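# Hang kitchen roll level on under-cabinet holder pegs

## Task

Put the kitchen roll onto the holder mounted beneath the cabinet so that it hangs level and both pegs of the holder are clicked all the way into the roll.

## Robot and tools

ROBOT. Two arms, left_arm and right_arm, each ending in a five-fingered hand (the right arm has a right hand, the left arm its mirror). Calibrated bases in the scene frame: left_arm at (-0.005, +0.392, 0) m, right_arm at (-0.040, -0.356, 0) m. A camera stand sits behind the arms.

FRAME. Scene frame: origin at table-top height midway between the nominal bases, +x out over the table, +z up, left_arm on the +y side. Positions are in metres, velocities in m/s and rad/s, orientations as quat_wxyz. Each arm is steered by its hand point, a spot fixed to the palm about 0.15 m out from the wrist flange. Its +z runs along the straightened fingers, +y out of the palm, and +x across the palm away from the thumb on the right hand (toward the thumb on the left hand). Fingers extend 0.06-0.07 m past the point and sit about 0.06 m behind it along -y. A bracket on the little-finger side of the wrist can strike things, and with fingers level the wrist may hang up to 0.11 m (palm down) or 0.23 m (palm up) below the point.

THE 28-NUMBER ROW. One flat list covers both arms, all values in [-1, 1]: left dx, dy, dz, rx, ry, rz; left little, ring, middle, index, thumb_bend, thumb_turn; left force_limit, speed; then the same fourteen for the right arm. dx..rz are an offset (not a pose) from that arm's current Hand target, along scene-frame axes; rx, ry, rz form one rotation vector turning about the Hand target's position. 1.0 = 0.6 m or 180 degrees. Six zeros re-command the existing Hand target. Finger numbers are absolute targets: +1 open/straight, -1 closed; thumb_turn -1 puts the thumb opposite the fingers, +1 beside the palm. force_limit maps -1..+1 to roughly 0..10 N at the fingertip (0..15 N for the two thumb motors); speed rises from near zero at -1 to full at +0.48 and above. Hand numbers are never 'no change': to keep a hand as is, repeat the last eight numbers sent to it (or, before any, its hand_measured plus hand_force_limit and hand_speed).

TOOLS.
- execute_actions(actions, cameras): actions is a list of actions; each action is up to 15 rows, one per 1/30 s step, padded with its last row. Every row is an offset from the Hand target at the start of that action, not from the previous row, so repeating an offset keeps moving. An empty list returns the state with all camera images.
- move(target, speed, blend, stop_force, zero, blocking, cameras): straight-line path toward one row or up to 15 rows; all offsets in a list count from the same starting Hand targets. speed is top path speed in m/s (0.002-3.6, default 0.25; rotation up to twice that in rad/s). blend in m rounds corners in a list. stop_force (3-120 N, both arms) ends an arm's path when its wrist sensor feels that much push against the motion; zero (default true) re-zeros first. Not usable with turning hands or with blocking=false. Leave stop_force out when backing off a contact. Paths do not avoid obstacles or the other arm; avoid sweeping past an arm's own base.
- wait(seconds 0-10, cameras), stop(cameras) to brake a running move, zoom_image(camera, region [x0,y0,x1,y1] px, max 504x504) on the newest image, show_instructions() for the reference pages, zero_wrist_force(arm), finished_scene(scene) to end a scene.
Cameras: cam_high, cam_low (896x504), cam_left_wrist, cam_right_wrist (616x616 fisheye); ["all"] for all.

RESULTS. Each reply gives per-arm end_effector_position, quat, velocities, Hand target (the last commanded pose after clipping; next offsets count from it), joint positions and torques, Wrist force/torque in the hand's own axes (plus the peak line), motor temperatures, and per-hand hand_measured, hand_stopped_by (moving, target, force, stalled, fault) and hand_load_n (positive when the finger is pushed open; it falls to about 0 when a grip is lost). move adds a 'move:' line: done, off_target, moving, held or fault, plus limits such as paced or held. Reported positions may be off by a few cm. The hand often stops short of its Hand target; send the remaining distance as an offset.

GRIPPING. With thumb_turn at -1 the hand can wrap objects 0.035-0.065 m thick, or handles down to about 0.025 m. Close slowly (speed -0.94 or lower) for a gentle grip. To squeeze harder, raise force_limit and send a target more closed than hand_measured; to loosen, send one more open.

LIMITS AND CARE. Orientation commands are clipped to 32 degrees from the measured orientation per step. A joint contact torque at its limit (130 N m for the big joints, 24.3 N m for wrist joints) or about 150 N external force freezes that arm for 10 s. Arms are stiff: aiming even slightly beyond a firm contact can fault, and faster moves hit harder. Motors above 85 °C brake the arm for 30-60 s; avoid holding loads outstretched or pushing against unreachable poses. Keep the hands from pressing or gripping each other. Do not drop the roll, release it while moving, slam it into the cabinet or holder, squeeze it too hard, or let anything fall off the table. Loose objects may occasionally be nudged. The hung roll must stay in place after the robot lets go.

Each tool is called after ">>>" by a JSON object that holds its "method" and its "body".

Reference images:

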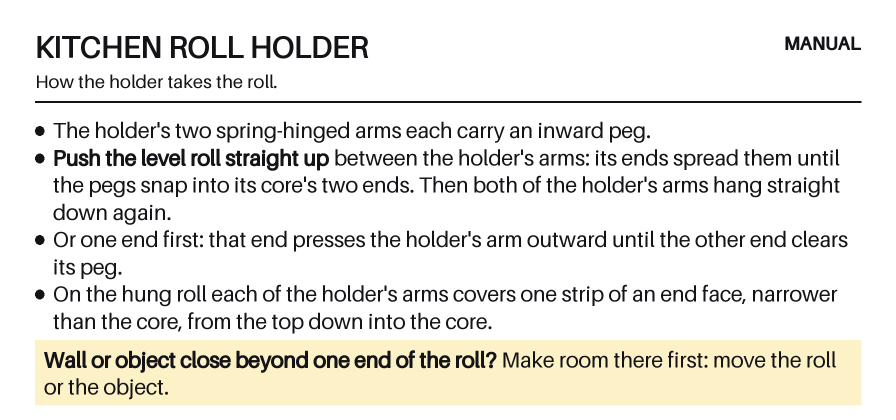

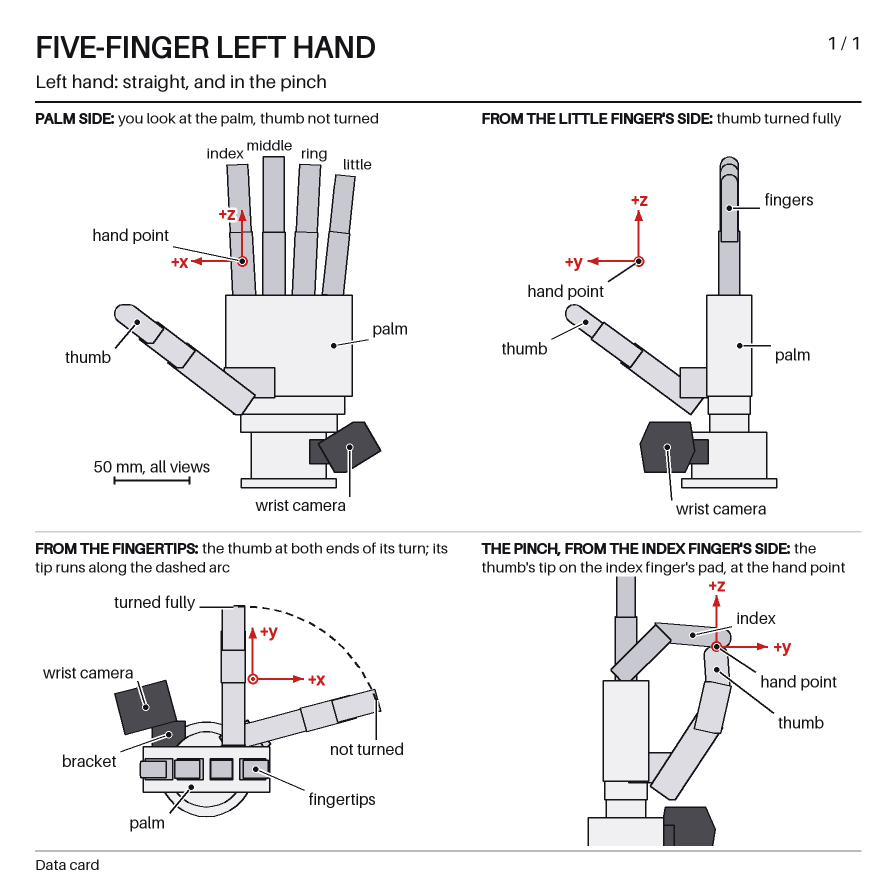

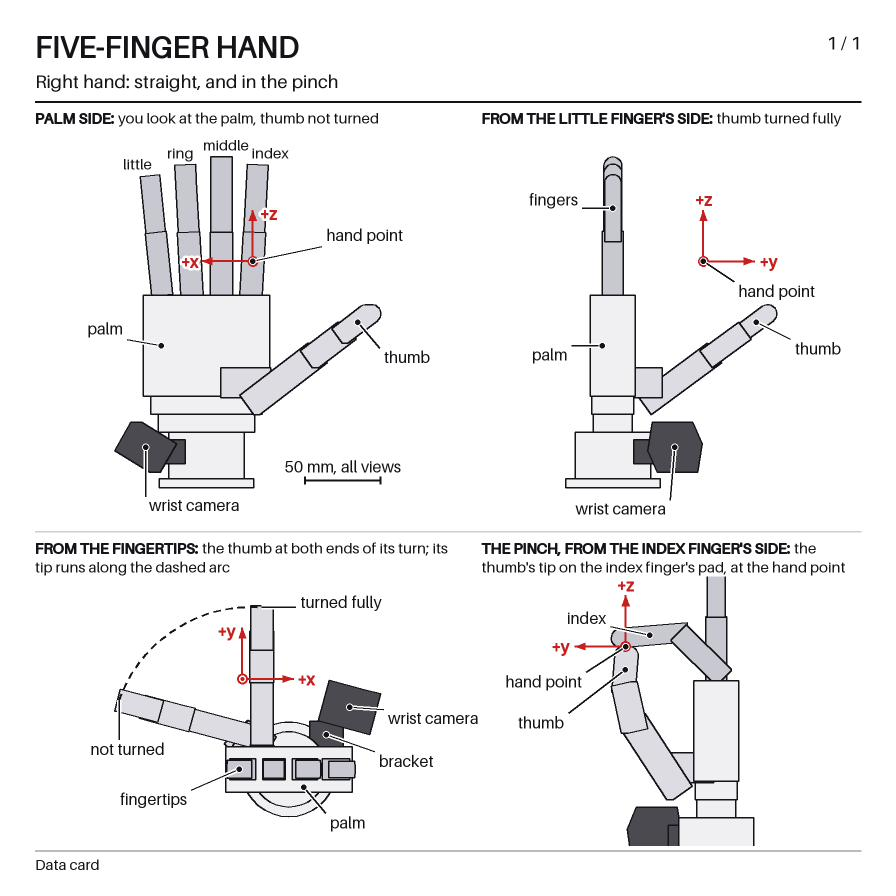

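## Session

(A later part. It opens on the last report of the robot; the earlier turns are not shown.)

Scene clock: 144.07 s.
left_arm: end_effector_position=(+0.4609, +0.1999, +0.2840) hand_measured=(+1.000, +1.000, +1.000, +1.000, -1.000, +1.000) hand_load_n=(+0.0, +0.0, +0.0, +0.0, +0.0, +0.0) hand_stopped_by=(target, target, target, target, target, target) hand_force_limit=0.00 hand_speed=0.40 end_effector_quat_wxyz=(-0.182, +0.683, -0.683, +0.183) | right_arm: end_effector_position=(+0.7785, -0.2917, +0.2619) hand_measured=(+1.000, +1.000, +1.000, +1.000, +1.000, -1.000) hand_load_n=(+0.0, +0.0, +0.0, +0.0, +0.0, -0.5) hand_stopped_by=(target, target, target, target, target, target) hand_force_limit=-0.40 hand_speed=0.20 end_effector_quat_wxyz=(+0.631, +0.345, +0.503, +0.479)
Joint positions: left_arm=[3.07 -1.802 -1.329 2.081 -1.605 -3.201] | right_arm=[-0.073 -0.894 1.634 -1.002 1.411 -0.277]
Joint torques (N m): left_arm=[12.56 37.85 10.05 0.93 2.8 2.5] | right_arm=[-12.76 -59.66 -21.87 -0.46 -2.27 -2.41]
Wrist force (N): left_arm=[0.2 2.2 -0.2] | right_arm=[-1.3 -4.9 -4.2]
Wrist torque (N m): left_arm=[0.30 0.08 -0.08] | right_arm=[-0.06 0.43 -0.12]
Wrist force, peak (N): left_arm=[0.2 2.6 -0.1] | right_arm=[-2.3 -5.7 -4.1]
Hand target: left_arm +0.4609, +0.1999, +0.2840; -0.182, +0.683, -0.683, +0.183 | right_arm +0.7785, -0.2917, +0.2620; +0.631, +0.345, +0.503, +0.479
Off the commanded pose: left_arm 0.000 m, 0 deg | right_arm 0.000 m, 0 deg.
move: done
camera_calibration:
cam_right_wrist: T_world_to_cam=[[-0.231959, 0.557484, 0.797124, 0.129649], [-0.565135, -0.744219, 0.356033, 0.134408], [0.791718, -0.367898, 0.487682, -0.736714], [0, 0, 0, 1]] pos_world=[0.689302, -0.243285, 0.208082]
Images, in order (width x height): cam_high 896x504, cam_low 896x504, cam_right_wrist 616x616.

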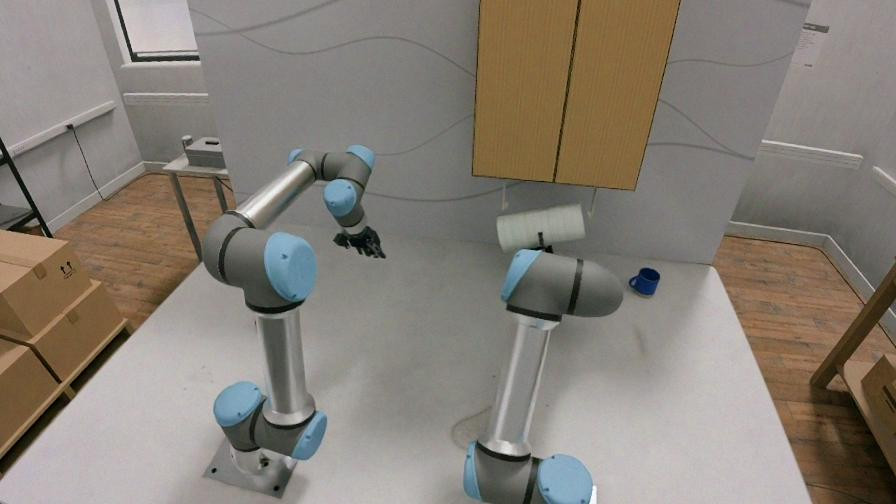

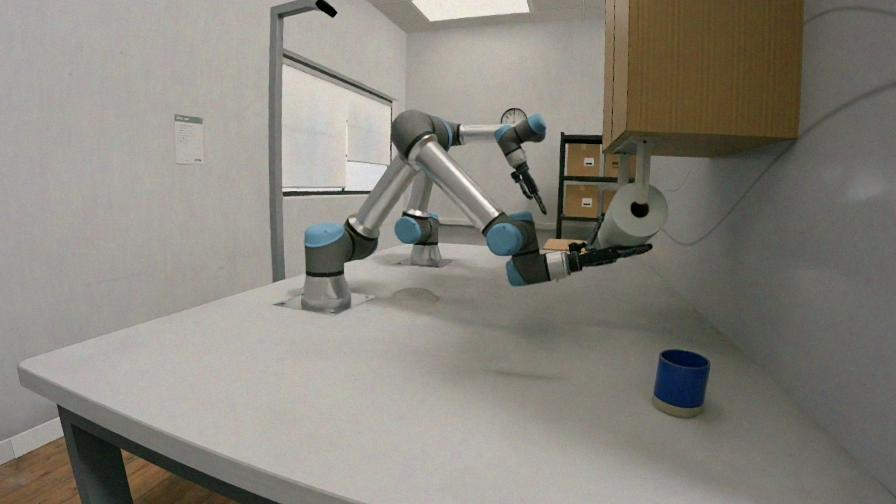

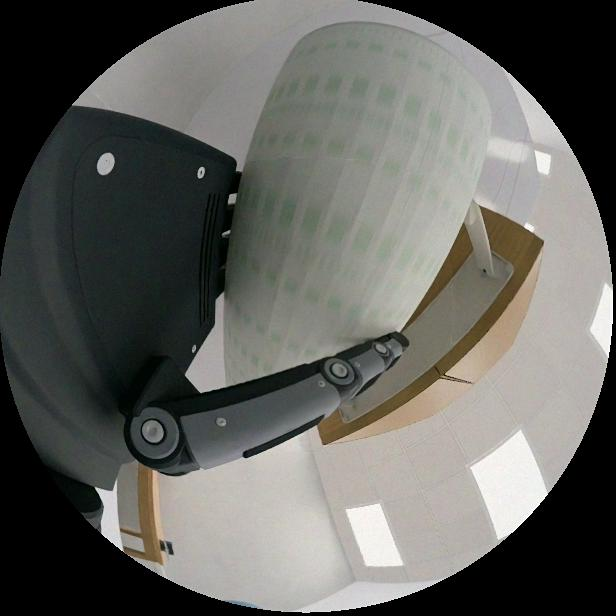

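>>> {"method": "move", "body": {"target": [0,0,0,0,0,0,1,1,1,1,-1,1,0,0.4,0.005,0,0.0383,0,0,0,1,1,1,1,1,-1,-0.4,0.2], "speed": 0.04, "stop_force": 14, "cameras": ["cam_high","cam_low"]}}

>>> {"method": "zoom_image", "body": {"camera": "cam_high", "region": [480, 160, 620, 260]}}

>>> {"method": "zoom_image", "body": {"camera": "cam_low", "region": [580, 160, 680, 260]}}

Scene clock: 147.43 s.
left_arm: end_effector_position=(+0.4609, +0.1999, +0.2840) hand_measured=(+1.000, +1.000, +1.000, +1.000, -1.000, +1.000) hand_load_n=(+0.0, +0.0, +0.0, +0.0, +0.0, +0.0) hand_stopped_by=(target, target, target, target, target, target) hand_force_limit=0.00 hand_speed=0.40 end_effector_quat_wxyz=(-0.182, +0.683, -0.683, +0.183) | right_arm: end_effector_position=(+0.7815, -0.2917, +0.2850) hand_measured=(+1.000, +1.000, +1.000, +1.000, +1.000, -1.000) hand_load_n=(+0.0, +0.0, +0.0, +0.0, +0.0, -0.5) hand_stopped_by=(target, target, target, target, target, target) hand_force_limit=-0.40 hand_speed=0.20 end_effector_quat_wxyz=(+0.631, +0.345, +0.503, +0.479)
Joint positions: left_arm=[3.07 -1.802 -1.329 2.081 -1.605 -3.201] | right_arm=[-0.072 -0.924 1.612 -0.95 1.411 -0.277]
Joint torques (N m): left_arm=[12.51 38.06 9.46 0.93 2.86 2.53] | right_arm=[11.43 -59.02 -31.62 -0.37 2.5 -2.62]
Wrist force (N): left_arm=[0.1 2.4 -0.1] | right_arm=[-1.3 -4.9 -4.1]
Wrist torque (N m): left_arm=[0.32 0.10 -0.10] | right_arm=[-0.05 0.42 -0.11]
Wrist force, peak (N): left_arm=[0.2 2.6 0.0] | right_arm=[-1.4 -5.4 -4.2]
Hand target: left_arm +0.4609, +0.1999, +0.2840; -0.182, +0.683, -0.683, +0.183 | right_arm +0.7815, -0.2917, +0.2850; +0.631, +0.345, +0.503, +0.479
Off the commanded pose: left_arm 0.000 m, 0 deg | right_arm 0.000 m, 0 deg.
move: done
Images, in order (width x height): cam_high 896x504, cam_low 896x504.

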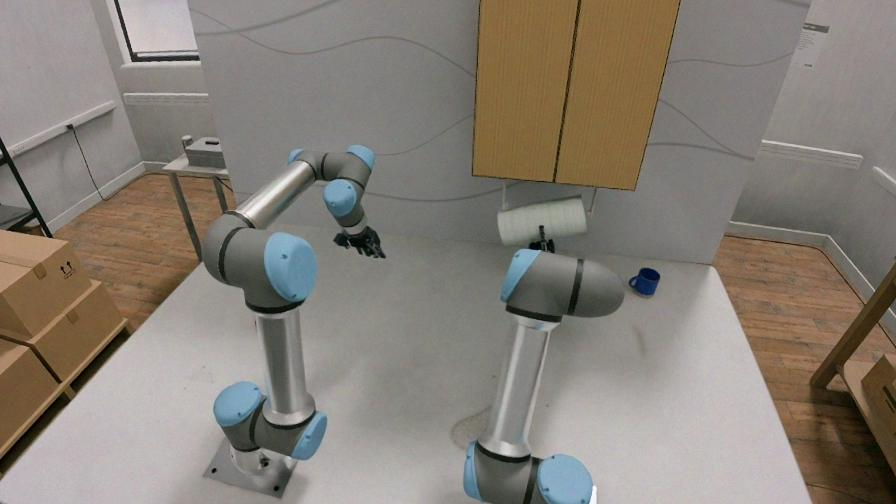

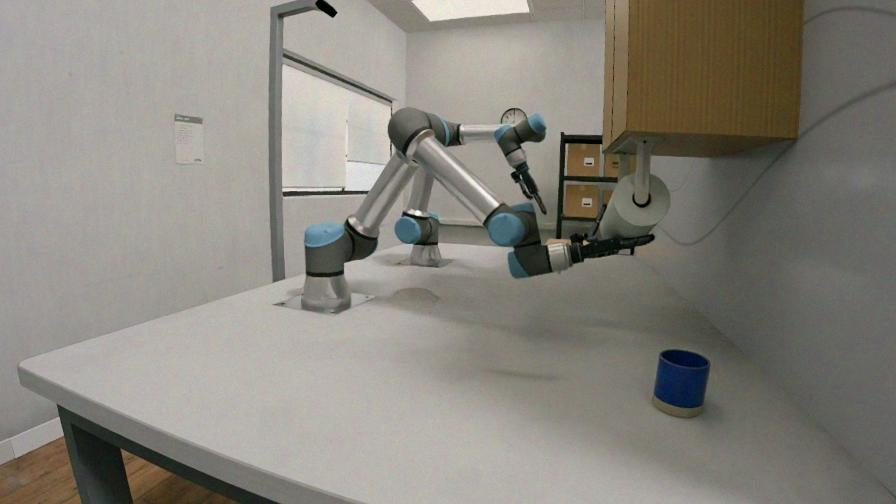

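Scaled by 3.600.

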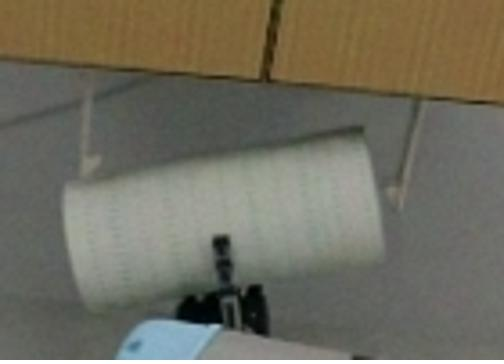

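Scaled by 5.040.

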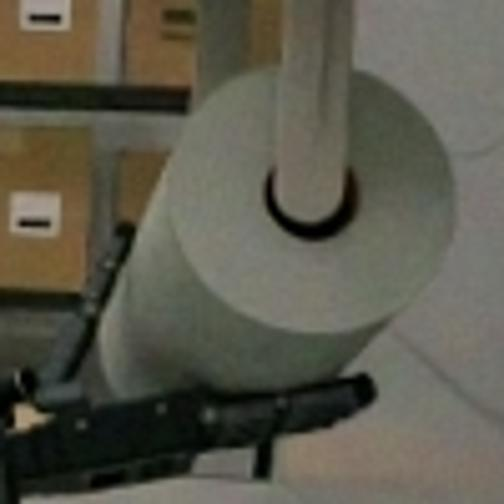

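>>> {"method": "move", "body": {"target": [0,0,0,0,0,0,1,1,1,1,-1,1,0,0.4,0,-0.0333,0.0067,0,0,0,1,1,1,1,1,-1,-0.4,0.2], "speed": 0.03, "stop_force": 12, "cameras": ["cam_high","cam_low"]}}

>>> {"method": "zoom_image", "body": {"camera": "cam_high", "region": [480, 160, 620, 260]}}

>>> {"method": "zoom_image", "body": {"camera": "cam_low", "region": [580, 160, 680, 260]}}

Scene clock: 151.23 s.
left_arm: end_effector_position=(+0.4609, +0.1999, +0.2840) hand_measured=(+1.000, +1.000, +1.000, +1.000, -1.000, +1.000) hand_load_n=(+0.0, +0.0, +0.0, +0.0, +0.0, +0.0) hand_stopped_by=(target, target, target, target, target, target) hand_force_limit=0.00 hand_speed=0.40 end_effector_quat_wxyz=(-0.182, +0.683, -0.683, +0.183) | right_arm: end_effector_position=(+0.7815, -0.3117, +0.2890) hand_measured=(+1.000, +1.000, +1.000, +1.000, +1.000, -1.000) hand_load_n=(+0.0, +0.0, +0.0, +0.0, +0.0, -0.5) hand_stopped_by=(target, target, target, target, target, target) hand_force_limit=-0.40 hand_speed=0.20 end_effector_quat_wxyz=(+0.631, +0.345, +0.503, +0.479)
Joint positions: left_arm=[3.07 -1.802 -1.329 2.081 -1.605 -3.201] | right_arm=[-0.106 -0.934 1.617 -0.947 1.378 -0.268]
Joint torques (N m): left_arm=[12.3 38.06 10.03 0.94 2.83 2.46] | right_arm=[-13.42 -58.56 -6.4 -0.41 -2.32 2.65]
Wrist force (N): left_arm=[-0.1 2.2 0.0] | right_arm=[-1.3 -5.1 -4.3]
Wrist torque (N m): left_arm=[0.29 0.13 -0.10] | right_arm=[-0.09 0.43 -0.26]
Wrist force, peak (N): left_arm=[0.0 2.6 0.2] | right_arm=[-1.5 -5.2 -4.3]
Hand target: left_arm +0.4609, +0.1999, +0.2840; -0.182, +0.683, -0.683, +0.183 | right_arm +0.7815, -0.3117, +0.2890; +0.631, +0.345, +0.503, +0.479
Off the commanded pose: left_arm 0.000 m, 0 deg | right_arm 0.000 m, 0 deg.
move: done
Images, in order (width x height): cam_high 896x504, cam_low 896x504.

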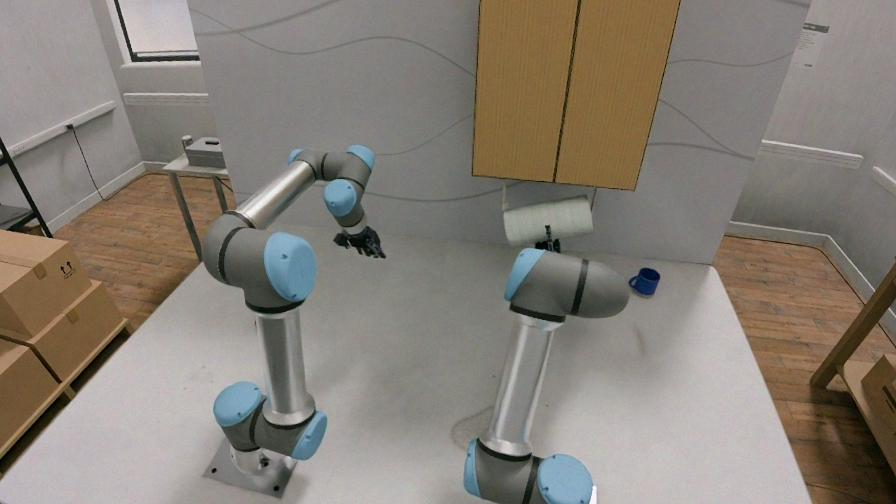

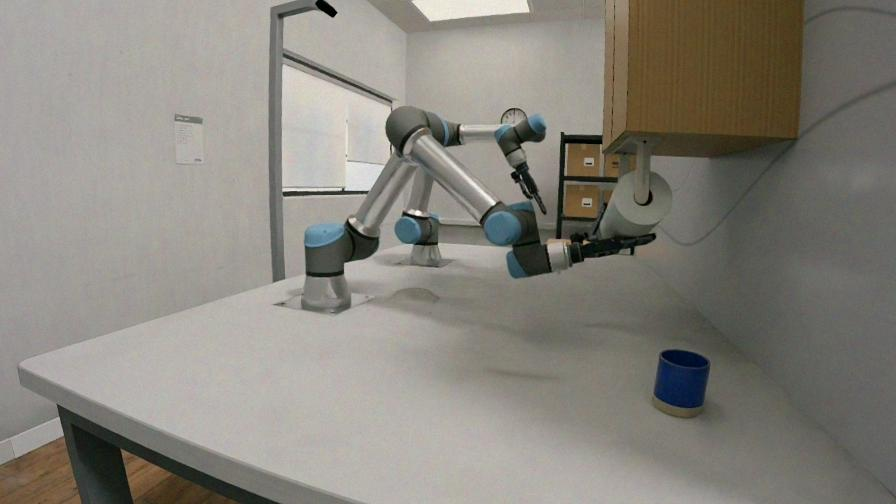

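Scaled by 3.600.

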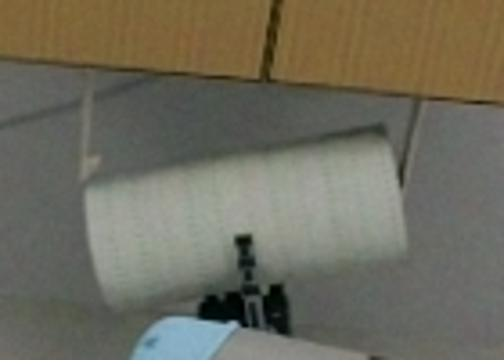

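Scaled by 5.040.

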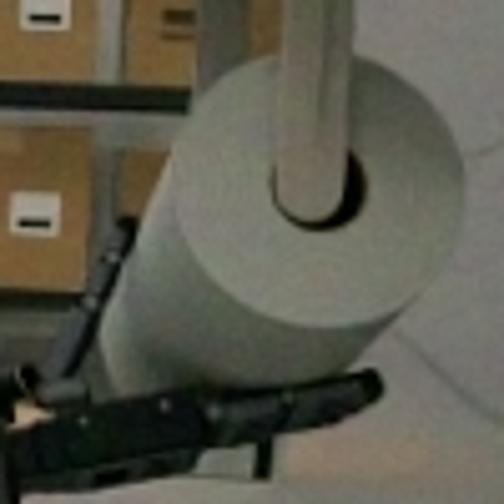

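>>> {"method": "move", "body": {"target": [0,0,0,0,0,0,1,1,1,1,-1,1,0,0.4,-0.0083,-0.0167,0,0,0,0,1,1,1,1,1,-1,-0.4,0.2], "speed": 0.03, "stop_force": 12, "cameras": ["cam_high","cam_low"]}}

>>> {"method": "zoom_image", "body": {"camera": "cam_high", "region": [480, 160, 620, 260]}}

>>> {"method": "zoom_image", "body": {"camera": "cam_low", "region": [580, 160, 680, 260]}}

Scene clock: 154.83 s.
left_arm: end_effector_position=(+0.4609, +0.1999, +0.2840) hand_measured=(+1.000, +1.000, +1.000, +1.000, -1.000, +1.000) hand_load_n=(+0.0, +0.0, +0.0, +0.0, +0.0, -0.5) hand_stopped_by=(target, target, target, target, target, target) hand_force_limit=0.00 hand_speed=0.40 end_effector_quat_wxyz=(-0.182, +0.683, -0.683, +0.183) | right_arm: end_effector_position=(+0.7766, -0.3217, +0.2890) hand_measured=(+1.000, +1.000, +1.000, +1.000, +1.000, -1.000) hand_load_n=(+0.0, +0.0, +0.0, +0.0, +0.5, -0.5) hand_stopped_by=(target, target, target, target, target, target) hand_force_limit=-0.40 hand_speed=0.20 end_effector_quat_wxyz=(+0.631, +0.345, +0.503, +0.479)
Joint positions: left_arm=[3.07 -1.802 -1.329 2.081 -1.605 -3.201] | right_arm=[-0.124 -0.944 1.636 -0.957 1.361 -0.263]
Joint torques (N m): left_arm=[12.27 38.03 10.06 0.96 2.82 2.44] | right_arm=[-13.72 -58.35 -6.64 -4.4 -2.09 2.77]
Wrist force (N): left_arm=[0.0 2.4 -0.1] | right_arm=[-0.9 -4.6 -4.3]
Wrist torque (N m): left_arm=[0.33 0.12 -0.11] | right_arm=[-0.06 0.49 -0.31]
Wrist force, peak (N): left_arm=[0.3 2.8 -0.1] | right_arm=[-1.3 -5.3 -4.4]
Hand target: left_arm +0.4609, +0.1999, +0.2840; -0.182, +0.683, -0.683, +0.183 | right_arm +0.7766, -0.3217, +0.2890; +0.631, +0.345, +0.503, +0.479
Off the commanded pose: left_arm 0.000 m, 0 deg | right_arm 0.000 m, 0 deg.
move: done
Images, in order (width x height): cam_high 896x504, cam_low 896x504.

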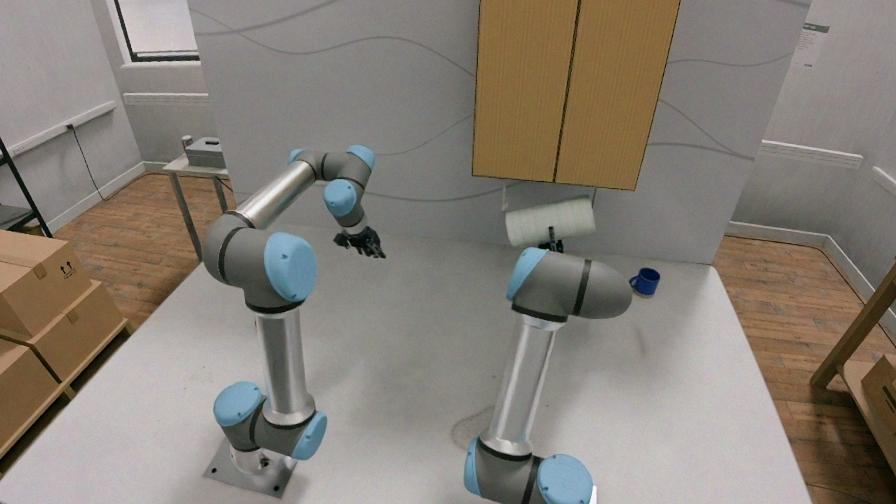

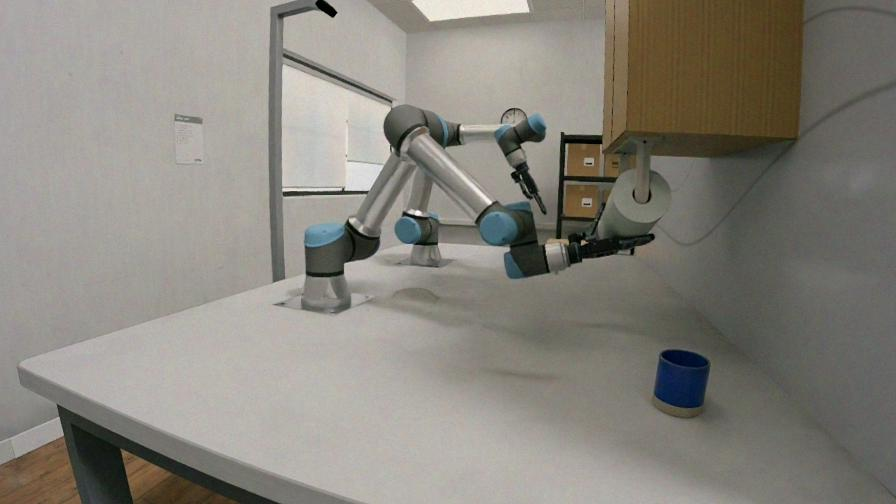

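Scaled by 3.600.

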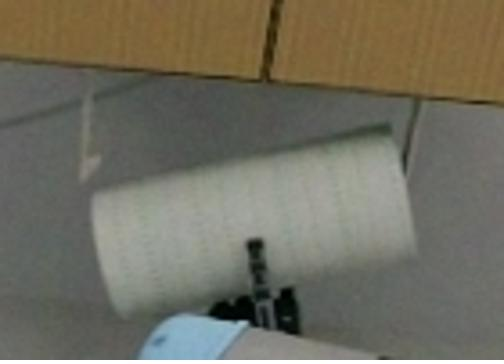

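Scaled by 5.040.

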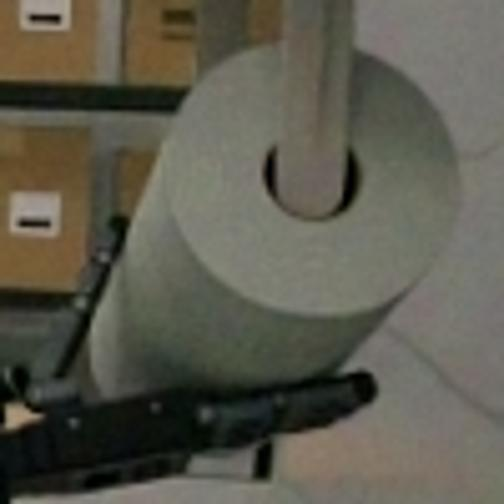

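>>> {"method": "move", "body": {"target": [[0,0,0,0,0,0,1,1,1,1,-1,1,0,0.4,0,-0.0133,-0.005,0,0,0,1,1,1,1,1,-1,-0.4,0.2],[0,0,0,0,0,0,1,1,1,1,-1,1,0,0.4,0,0.0,0.0282,0.0472,0,0,1,1,1,1,1,-1,-0.4,0.2]], "speed": 0.03, "stop_force": 13, "cameras": ["cam_high","cam_low"]}}

>>> {"method": "zoom_image", "body": {"camera": "cam_high", "region": [480, 160, 620, 260]}}

>>> {"method": "zoom_image", "body": {"camera": "cam_low", "region": [580, 160, 680, 260]}}

Scene clock: 161.47 s.
left_arm: end_effector_position=(+0.4609, +0.1999, +0.2840) hand_measured=(+1.000, +1.000, +1.000, +1.000, -1.000, +1.000) hand_load_n=(+0.0, +0.0, +0.0, +0.0, +0.0, +0.0) hand_stopped_by=(target, target, target, target, target, target) hand_force_limit=0.00 hand_speed=0.40 end_effector_quat_wxyz=(-0.182, +0.683, -0.683, +0.183) | right_arm: end_effector_position=(+0.7766, -0.3217, +0.3059) hand_measured=(+1.000, +1.000, +1.000, +1.000, +1.000, -1.000) hand_load_n=(+0.5, +0.5, +0.0, +0.0, +0.0, +0.0) hand_stopped_by=(target, target, target, target, target, target) hand_force_limit=-0.40 hand_speed=0.20 end_effector_quat_wxyz=(+0.604, +0.391, +0.466, +0.515)
Joint positions: left_arm=[3.07 -1.802 -1.329 2.081 -1.605 -3.201] | right_arm=[-0.092 -0.969 1.621 -0.918 1.431 -0.128]
Joint torques (N m): left_arm=[12.49 38.04 10.16 0.83 2.93 2.33] | right_arm=[12.52 -63.58 -35.6 -2.15 2.52 2.85]
Wrist force (N): left_arm=[0.0 2.5 0.2] | right_arm=[-1.2 -12.4 -5.6]
Wrist torque (N m): left_arm=[0.32 0.13 -0.10] | right_arm=[-0.09 0.50 -0.72]
Wrist force, peak (N): left_arm=[0.2 2.6 0.1] | right_arm=[-1.0 -12.4 -5.6]
Hand target: left_arm +0.4609, +0.1999, +0.2840; -0.182, +0.683, -0.683, +0.183 | right_arm +0.7766, -0.3217, +0.3059; +0.604, +0.391, +0.466, +0.515
Off the commanded pose: left_arm 0.000 m, 0 deg | right_arm 0.000 m, 0 deg.
move: done
Images, in order (width x height): cam_high 896x504, cam_low 896x504.

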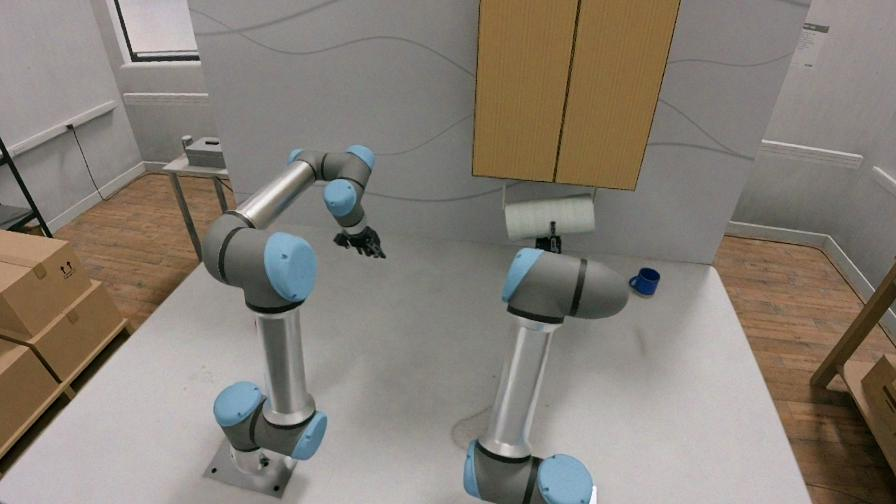

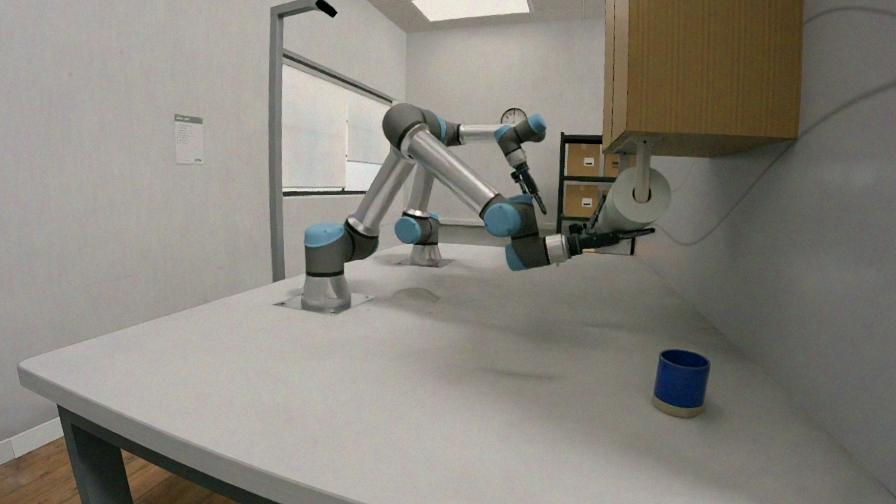

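Scaled by 3.600.

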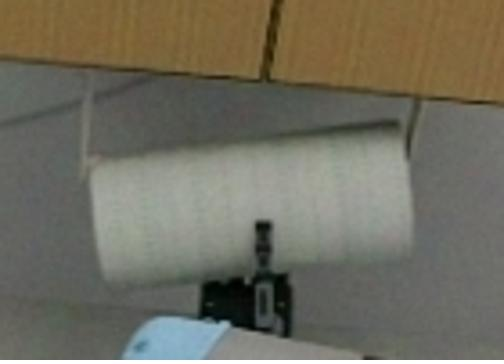

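Scaled by 5.040.

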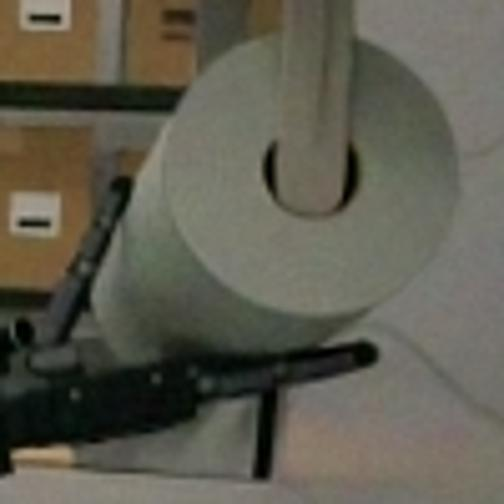

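>>> {"method": "move", "body": {"target": [[0,0,0,0,0,0,1,1,1,1,-1,1,0,0.4,0,0,-0.0067,0,0,0,1,1,1,1,1,-1,-0.4,0.2],[0,0,0,0,0,0,1,1,1,1,-1,1,0,0.4,0,-0.0150,-0.0067,0,0,0,1,1,1,1,1,-1,-0.4,0.2]], "speed": 0.03, "stop_force": 13, "cameras": ["cam_high","cam_low"]}}

>>> {"method": "zoom_image", "body": {"camera": "cam_high", "region": [480, 160, 620, 260]}}

>>> {"method": "zoom_image", "body": {"camera": "cam_low", "region": [580, 160, 680, 260]}}

Scene clock: 164.63 s.
left_arm: end_effector_position=(+0.4609, +0.1999, +0.2840) hand_measured=(+1.000, +1.000, +1.000, +1.000, -1.000, +1.000) hand_load_n=(+0.0, +0.0, +0.0, +0.0, +0.0, +0.0) hand_stopped_by=(target, target, target, target, target, target) hand_force_limit=0.00 hand_speed=0.40 end_effector_quat_wxyz=(-0.182, +0.683, -0.683, +0.183) | right_arm: end_effector_position=(+0.7766, -0.3307, +0.3019) hand_measured=(+1.000, +1.000, +1.000, +1.000, +1.000, -1.000) hand_load_n=(+0.0, +0.5, +0.0, +0.0, +0.0, -1.5) hand_stopped_by=(target, target, target, target, target, target) hand_force_limit=-0.40 hand_speed=0.20 end_effector_quat_wxyz=(+0.604, +0.391, +0.466, +0.515)
Joint positions: left_arm=[3.07 -1.802 -1.329 2.081 -1.605 -3.201] | right_arm=[-0.107 -0.964 1.626 -0.928 1.416 -0.124]
Joint torques (N m): left_arm=[12.05 38.36 9.33 0.88 2.79 2.41] | right_arm=[-15.22 -57.96 -7.22 -4.77 -1.62 2.87]
Wrist force (N): left_arm=[0.0 2.3 0.0] | right_arm=[1.2 -5.7 -4.9]
Wrist torque (N m): left_arm=[0.31 0.10 -0.09] | right_arm=[-0.08 0.42 -0.36]
Wrist force, peak (N): left_arm=[0.0 2.6 0.0] | right_arm=[-1.1 -12.5 -5.7]
Hand target: left_arm +0.4609, +0.1999, +0.2840; -0.182, +0.683, -0.683, +0.183 | right_arm +0.7766, -0.3307, +0.3019; +0.604, +0.391, +0.466, +0.515
Off the commanded pose: left_arm 0.000 m, 0 deg | right_arm 0.000 m, 0 deg.
move: done
Images, in order (width x height): cam_high 896x504, cam_low 896x504.

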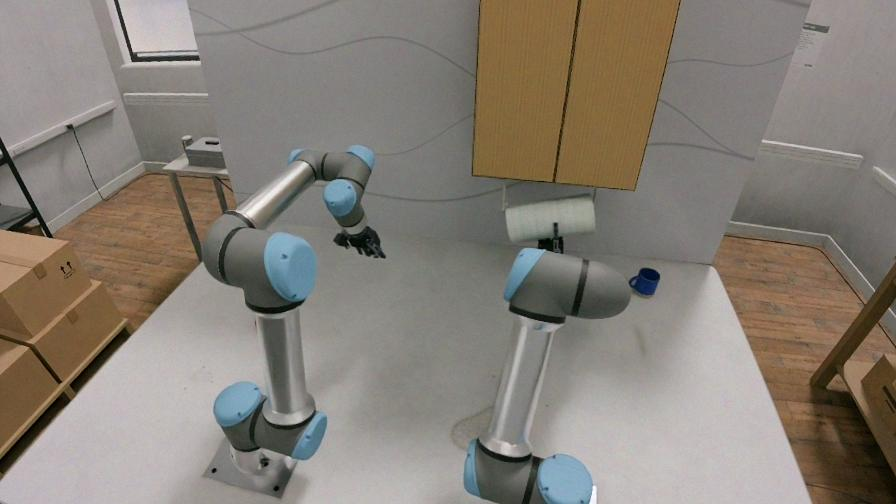

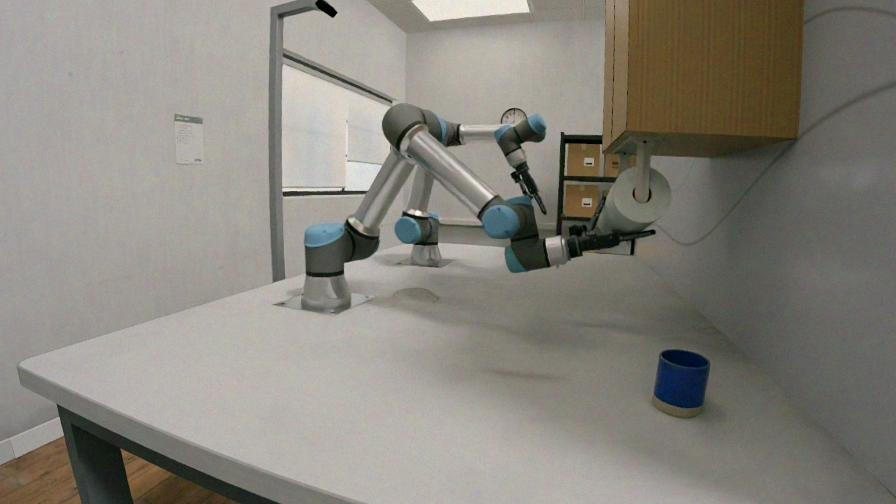

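Scaled by 3.600.

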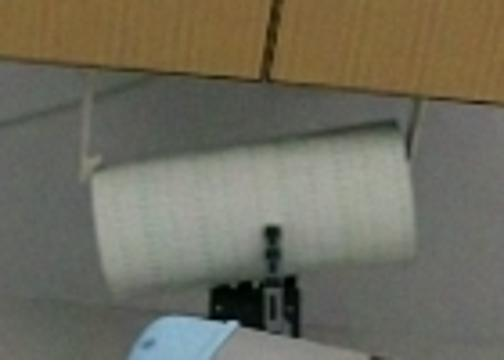

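Scaled by 5.040.

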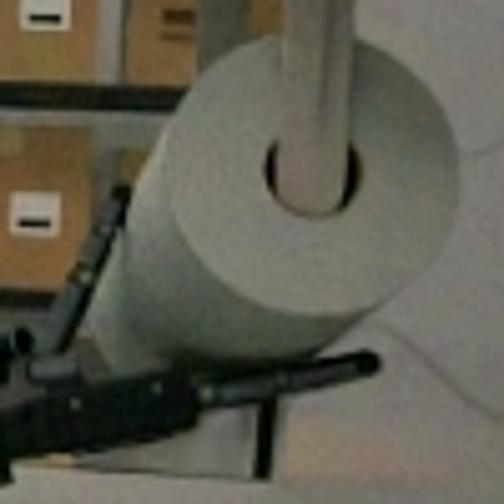

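>>> {"method": "move", "body": {"target": [[0,0,0,0,0,0,1,1,1,1,-1,1,0,0.4,0,0.01,-0.010,0,0,0,1,1,1,1,1,-1,-0.4,0.2]], "speed": 0.03, "stop_force": 13, "cameras": ["cam_high","cam_low"]}}

>>> {"method": "zoom_image", "body": {"camera": "cam_high", "region": [480, 160, 620, 260]}}

>>> {"method": "zoom_image", "body": {"camera": "cam_low", "region": [580, 160, 680, 260]}}

Scene clock: 169.03 s.
left_arm: end_effector_position=(+0.4609, +0.1999, +0.2840) hand_measured=(+1.000, +1.000, +1.000, +1.000, -1.000, +1.000) hand_load_n=(+0.0, +0.0, +0.0, -0.5, +0.0, +0.0) hand_stopped_by=(target, target, target, target, target, target) hand_force_limit=0.00 hand_speed=0.40 end_effector_quat_wxyz=(-0.182, +0.683, -0.683, +0.183) | right_arm: end_effector_position=(+0.7766, -0.3247, +0.2959) hand_measured=(+1.000, +1.000, +1.000, +1.000, +1.000, -1.000) hand_load_n=(-0.5, +0.0, +0.0, +0.5, +0.0, +0.5) hand_stopped_by=(target, target, target, target, target, target) hand_force_limit=-0.40 hand_speed=0.20 end_effector_quat_wxyz=(+0.604, +0.391, +0.466, +0.515)
Joint positions: left_arm=[3.07 -1.802 -1.329 2.081 -1.605 -3.201] | right_arm=[-0.097 -0.955 1.628 -0.939 1.426 -0.127]
Joint torques (N m): left_arm=[12.53 38.02 9.92 0.75 2.8 2.35] | right_arm=[11.59 -40.35 -6.54 -4.58 2.58 -2.45]
Wrist force (N): left_arm=[0.2 2.2 0.0] | right_arm=[-1.7 -4.7 -4.2]
Wrist torque (N m): left_arm=[0.29 0.08 -0.08] | right_arm=[-0.04 0.44 -0.15]
Wrist force, peak (N): left_arm=[0.1 2.6 0.1] | right_arm=[1.0 -6.0 -5.3]
Hand target: left_arm +0.4609, +0.1999, +0.2840; -0.182, +0.683, -0.683, +0.183 | right_arm +0.7766, -0.3247, +0.2959; +0.604, +0.391, +0.466, +0.515
Off the commanded pose: left_arm 0.000 m, 0 deg | right_arm 0.000 m, 0 deg.
move: done
Images, in order (width x height): cam_high 896x504, cam_low 896x504.

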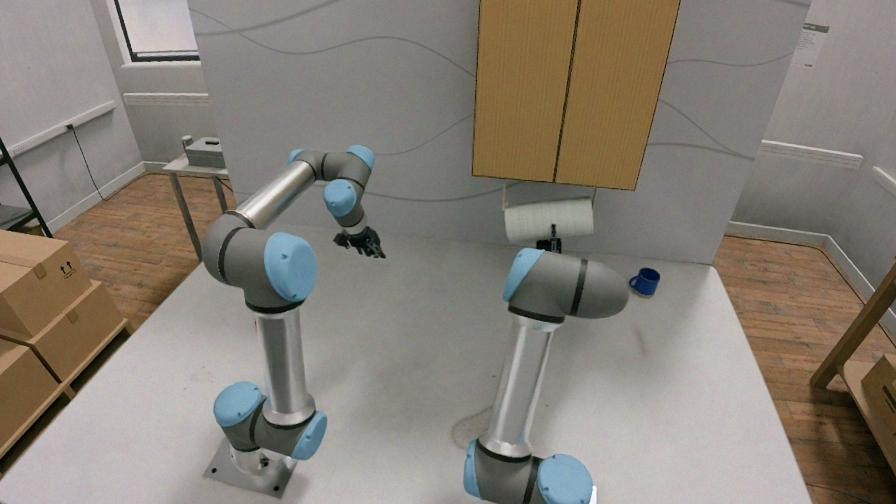

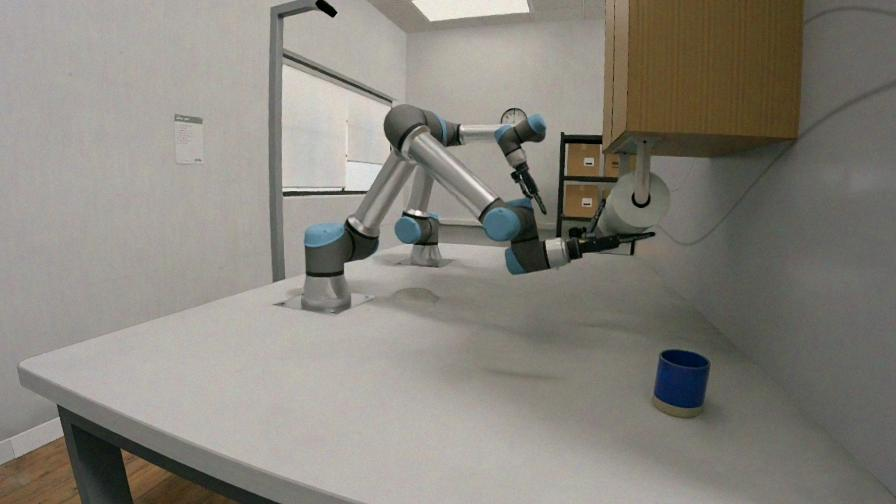

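Scaled by 3.600.

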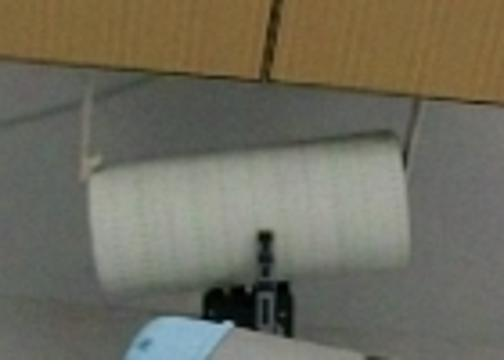

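Scaled by 5.040.

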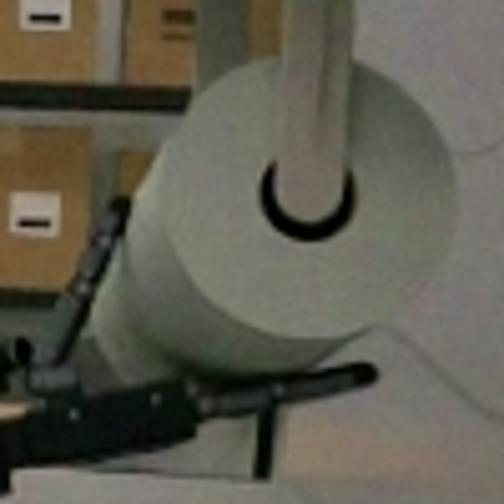

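>>> {"method": "move", "body": {"target": [[0,0,0,0,0,0,1,1,1,1,-1,1,0,0.4,0,0.005,0.02,0.0222,0,0,1,1,1,1,1,-1,-0.4,0.2]], "speed": 0.03, "stop_force": 15, "cameras": ["cam_high","cam_low"]}}

>>> {"method": "zoom_image", "body": {"camera": "cam_high", "region": [480, 160, 620, 260]}}

>>> {"method": "zoom_image", "body": {"camera": "cam_low", "region": [580, 160, 680, 260]}}

Scene clock: 174.17 s.
left_arm: end_effector_position=(+0.4609, +0.1999, +0.2840) hand_measured=(+1.000, +1.000, +1.000, +1.000, -1.000, +1.000) hand_load_n=(+0.0, +0.0, +0.0, +0.0, +0.0, +0.0) hand_stopped_by=(target, target, target, target, target, target) hand_force_limit=0.00 hand_speed=0.40 end_effector_quat_wxyz=(-0.182, +0.683, -0.683, +0.183) | right_arm: end_effector_position=(+0.7766, -0.3217, +0.3079) hand_measured=(+1.000, +1.000, +1.000, +1.000, +1.000, -1.000) hand_load_n=(+0.0, +0.0, +0.0, +0.0, +0.5, +0.5) hand_stopped_by=(target, target, target, target, target, target) hand_force_limit=-0.40 hand_speed=0.20 end_effector_quat_wxyz=(+0.590, +0.412, +0.448, +0.531)
Joint positions: left_arm=[3.07 -1.802 -1.329 2.081 -1.605 -3.201] | right_arm=[-0.077 -0.972 1.615 -0.907 1.463 -0.065]
Joint torques (N m): left_arm=[12.25 37.93 9.95 0.7 2.74 2.27] | right_arm=[-1.41 -40.14 -6.96 -0.48 2.24 2.75]
Wrist force (N): left_arm=[0.2 2.2 -0.2] | right_arm=[-2.2 -5.1 -4.3]
Wrist torque (N m): left_arm=[0.29 0.09 -0.09] | right_arm=[-0.07 0.46 -0.37]
Wrist force, peak (N): left_arm=[0.0 2.6 0.3] | right_arm=[-5.2 -16.4 -6.5]
Hand target: left_arm +0.4609, +0.1999, +0.2840; -0.182, +0.683, -0.683, +0.183 | right_arm +0.7766, -0.3217, +0.3079; +0.590, +0.412, +0.448, +0.531
Off the commanded pose: left_arm 0.000 m, 0 deg | right_arm 0.000 m, 0 deg.
move: done
Images, in order (width x height): cam_high 896x504, cam_low 896x504.

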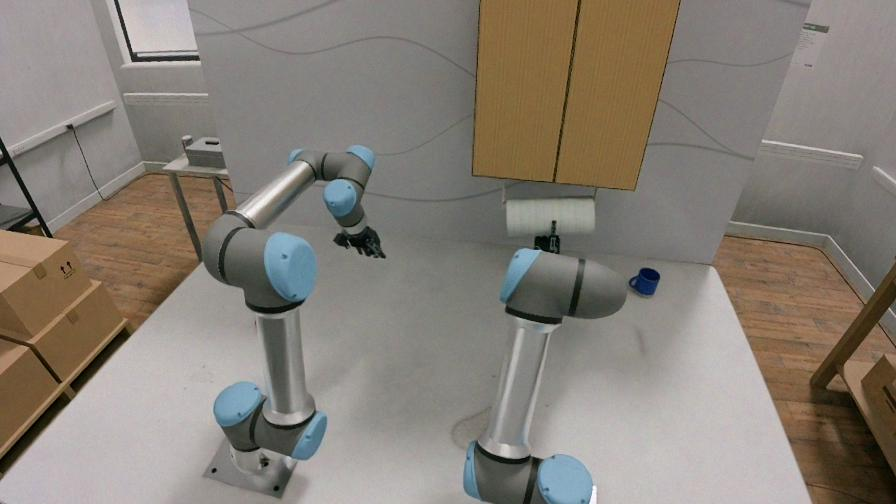

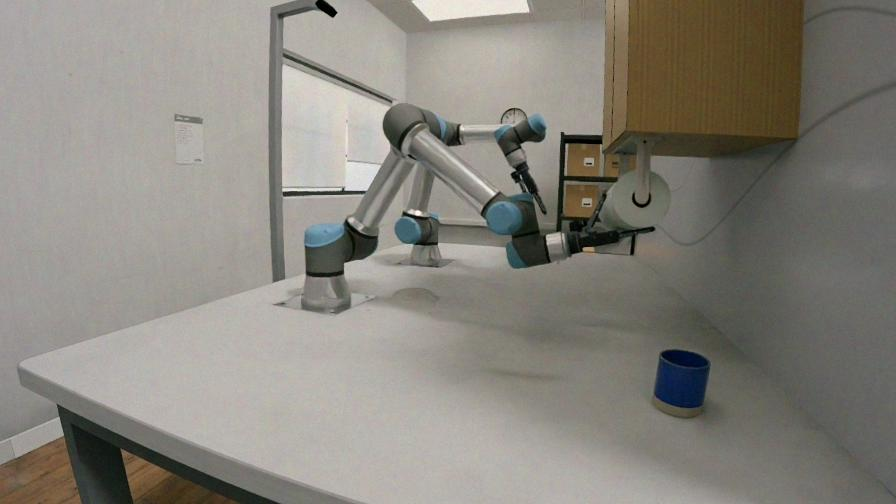

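Scaled by 3.600.

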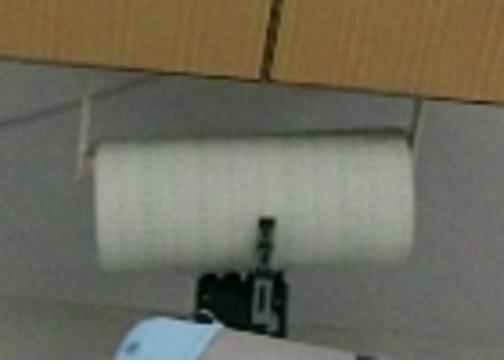

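Scaled by 5.040.

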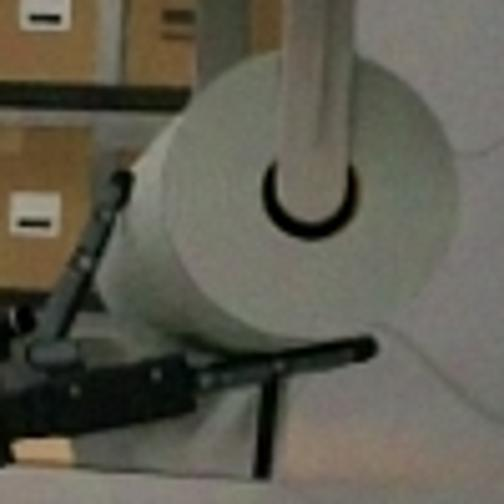

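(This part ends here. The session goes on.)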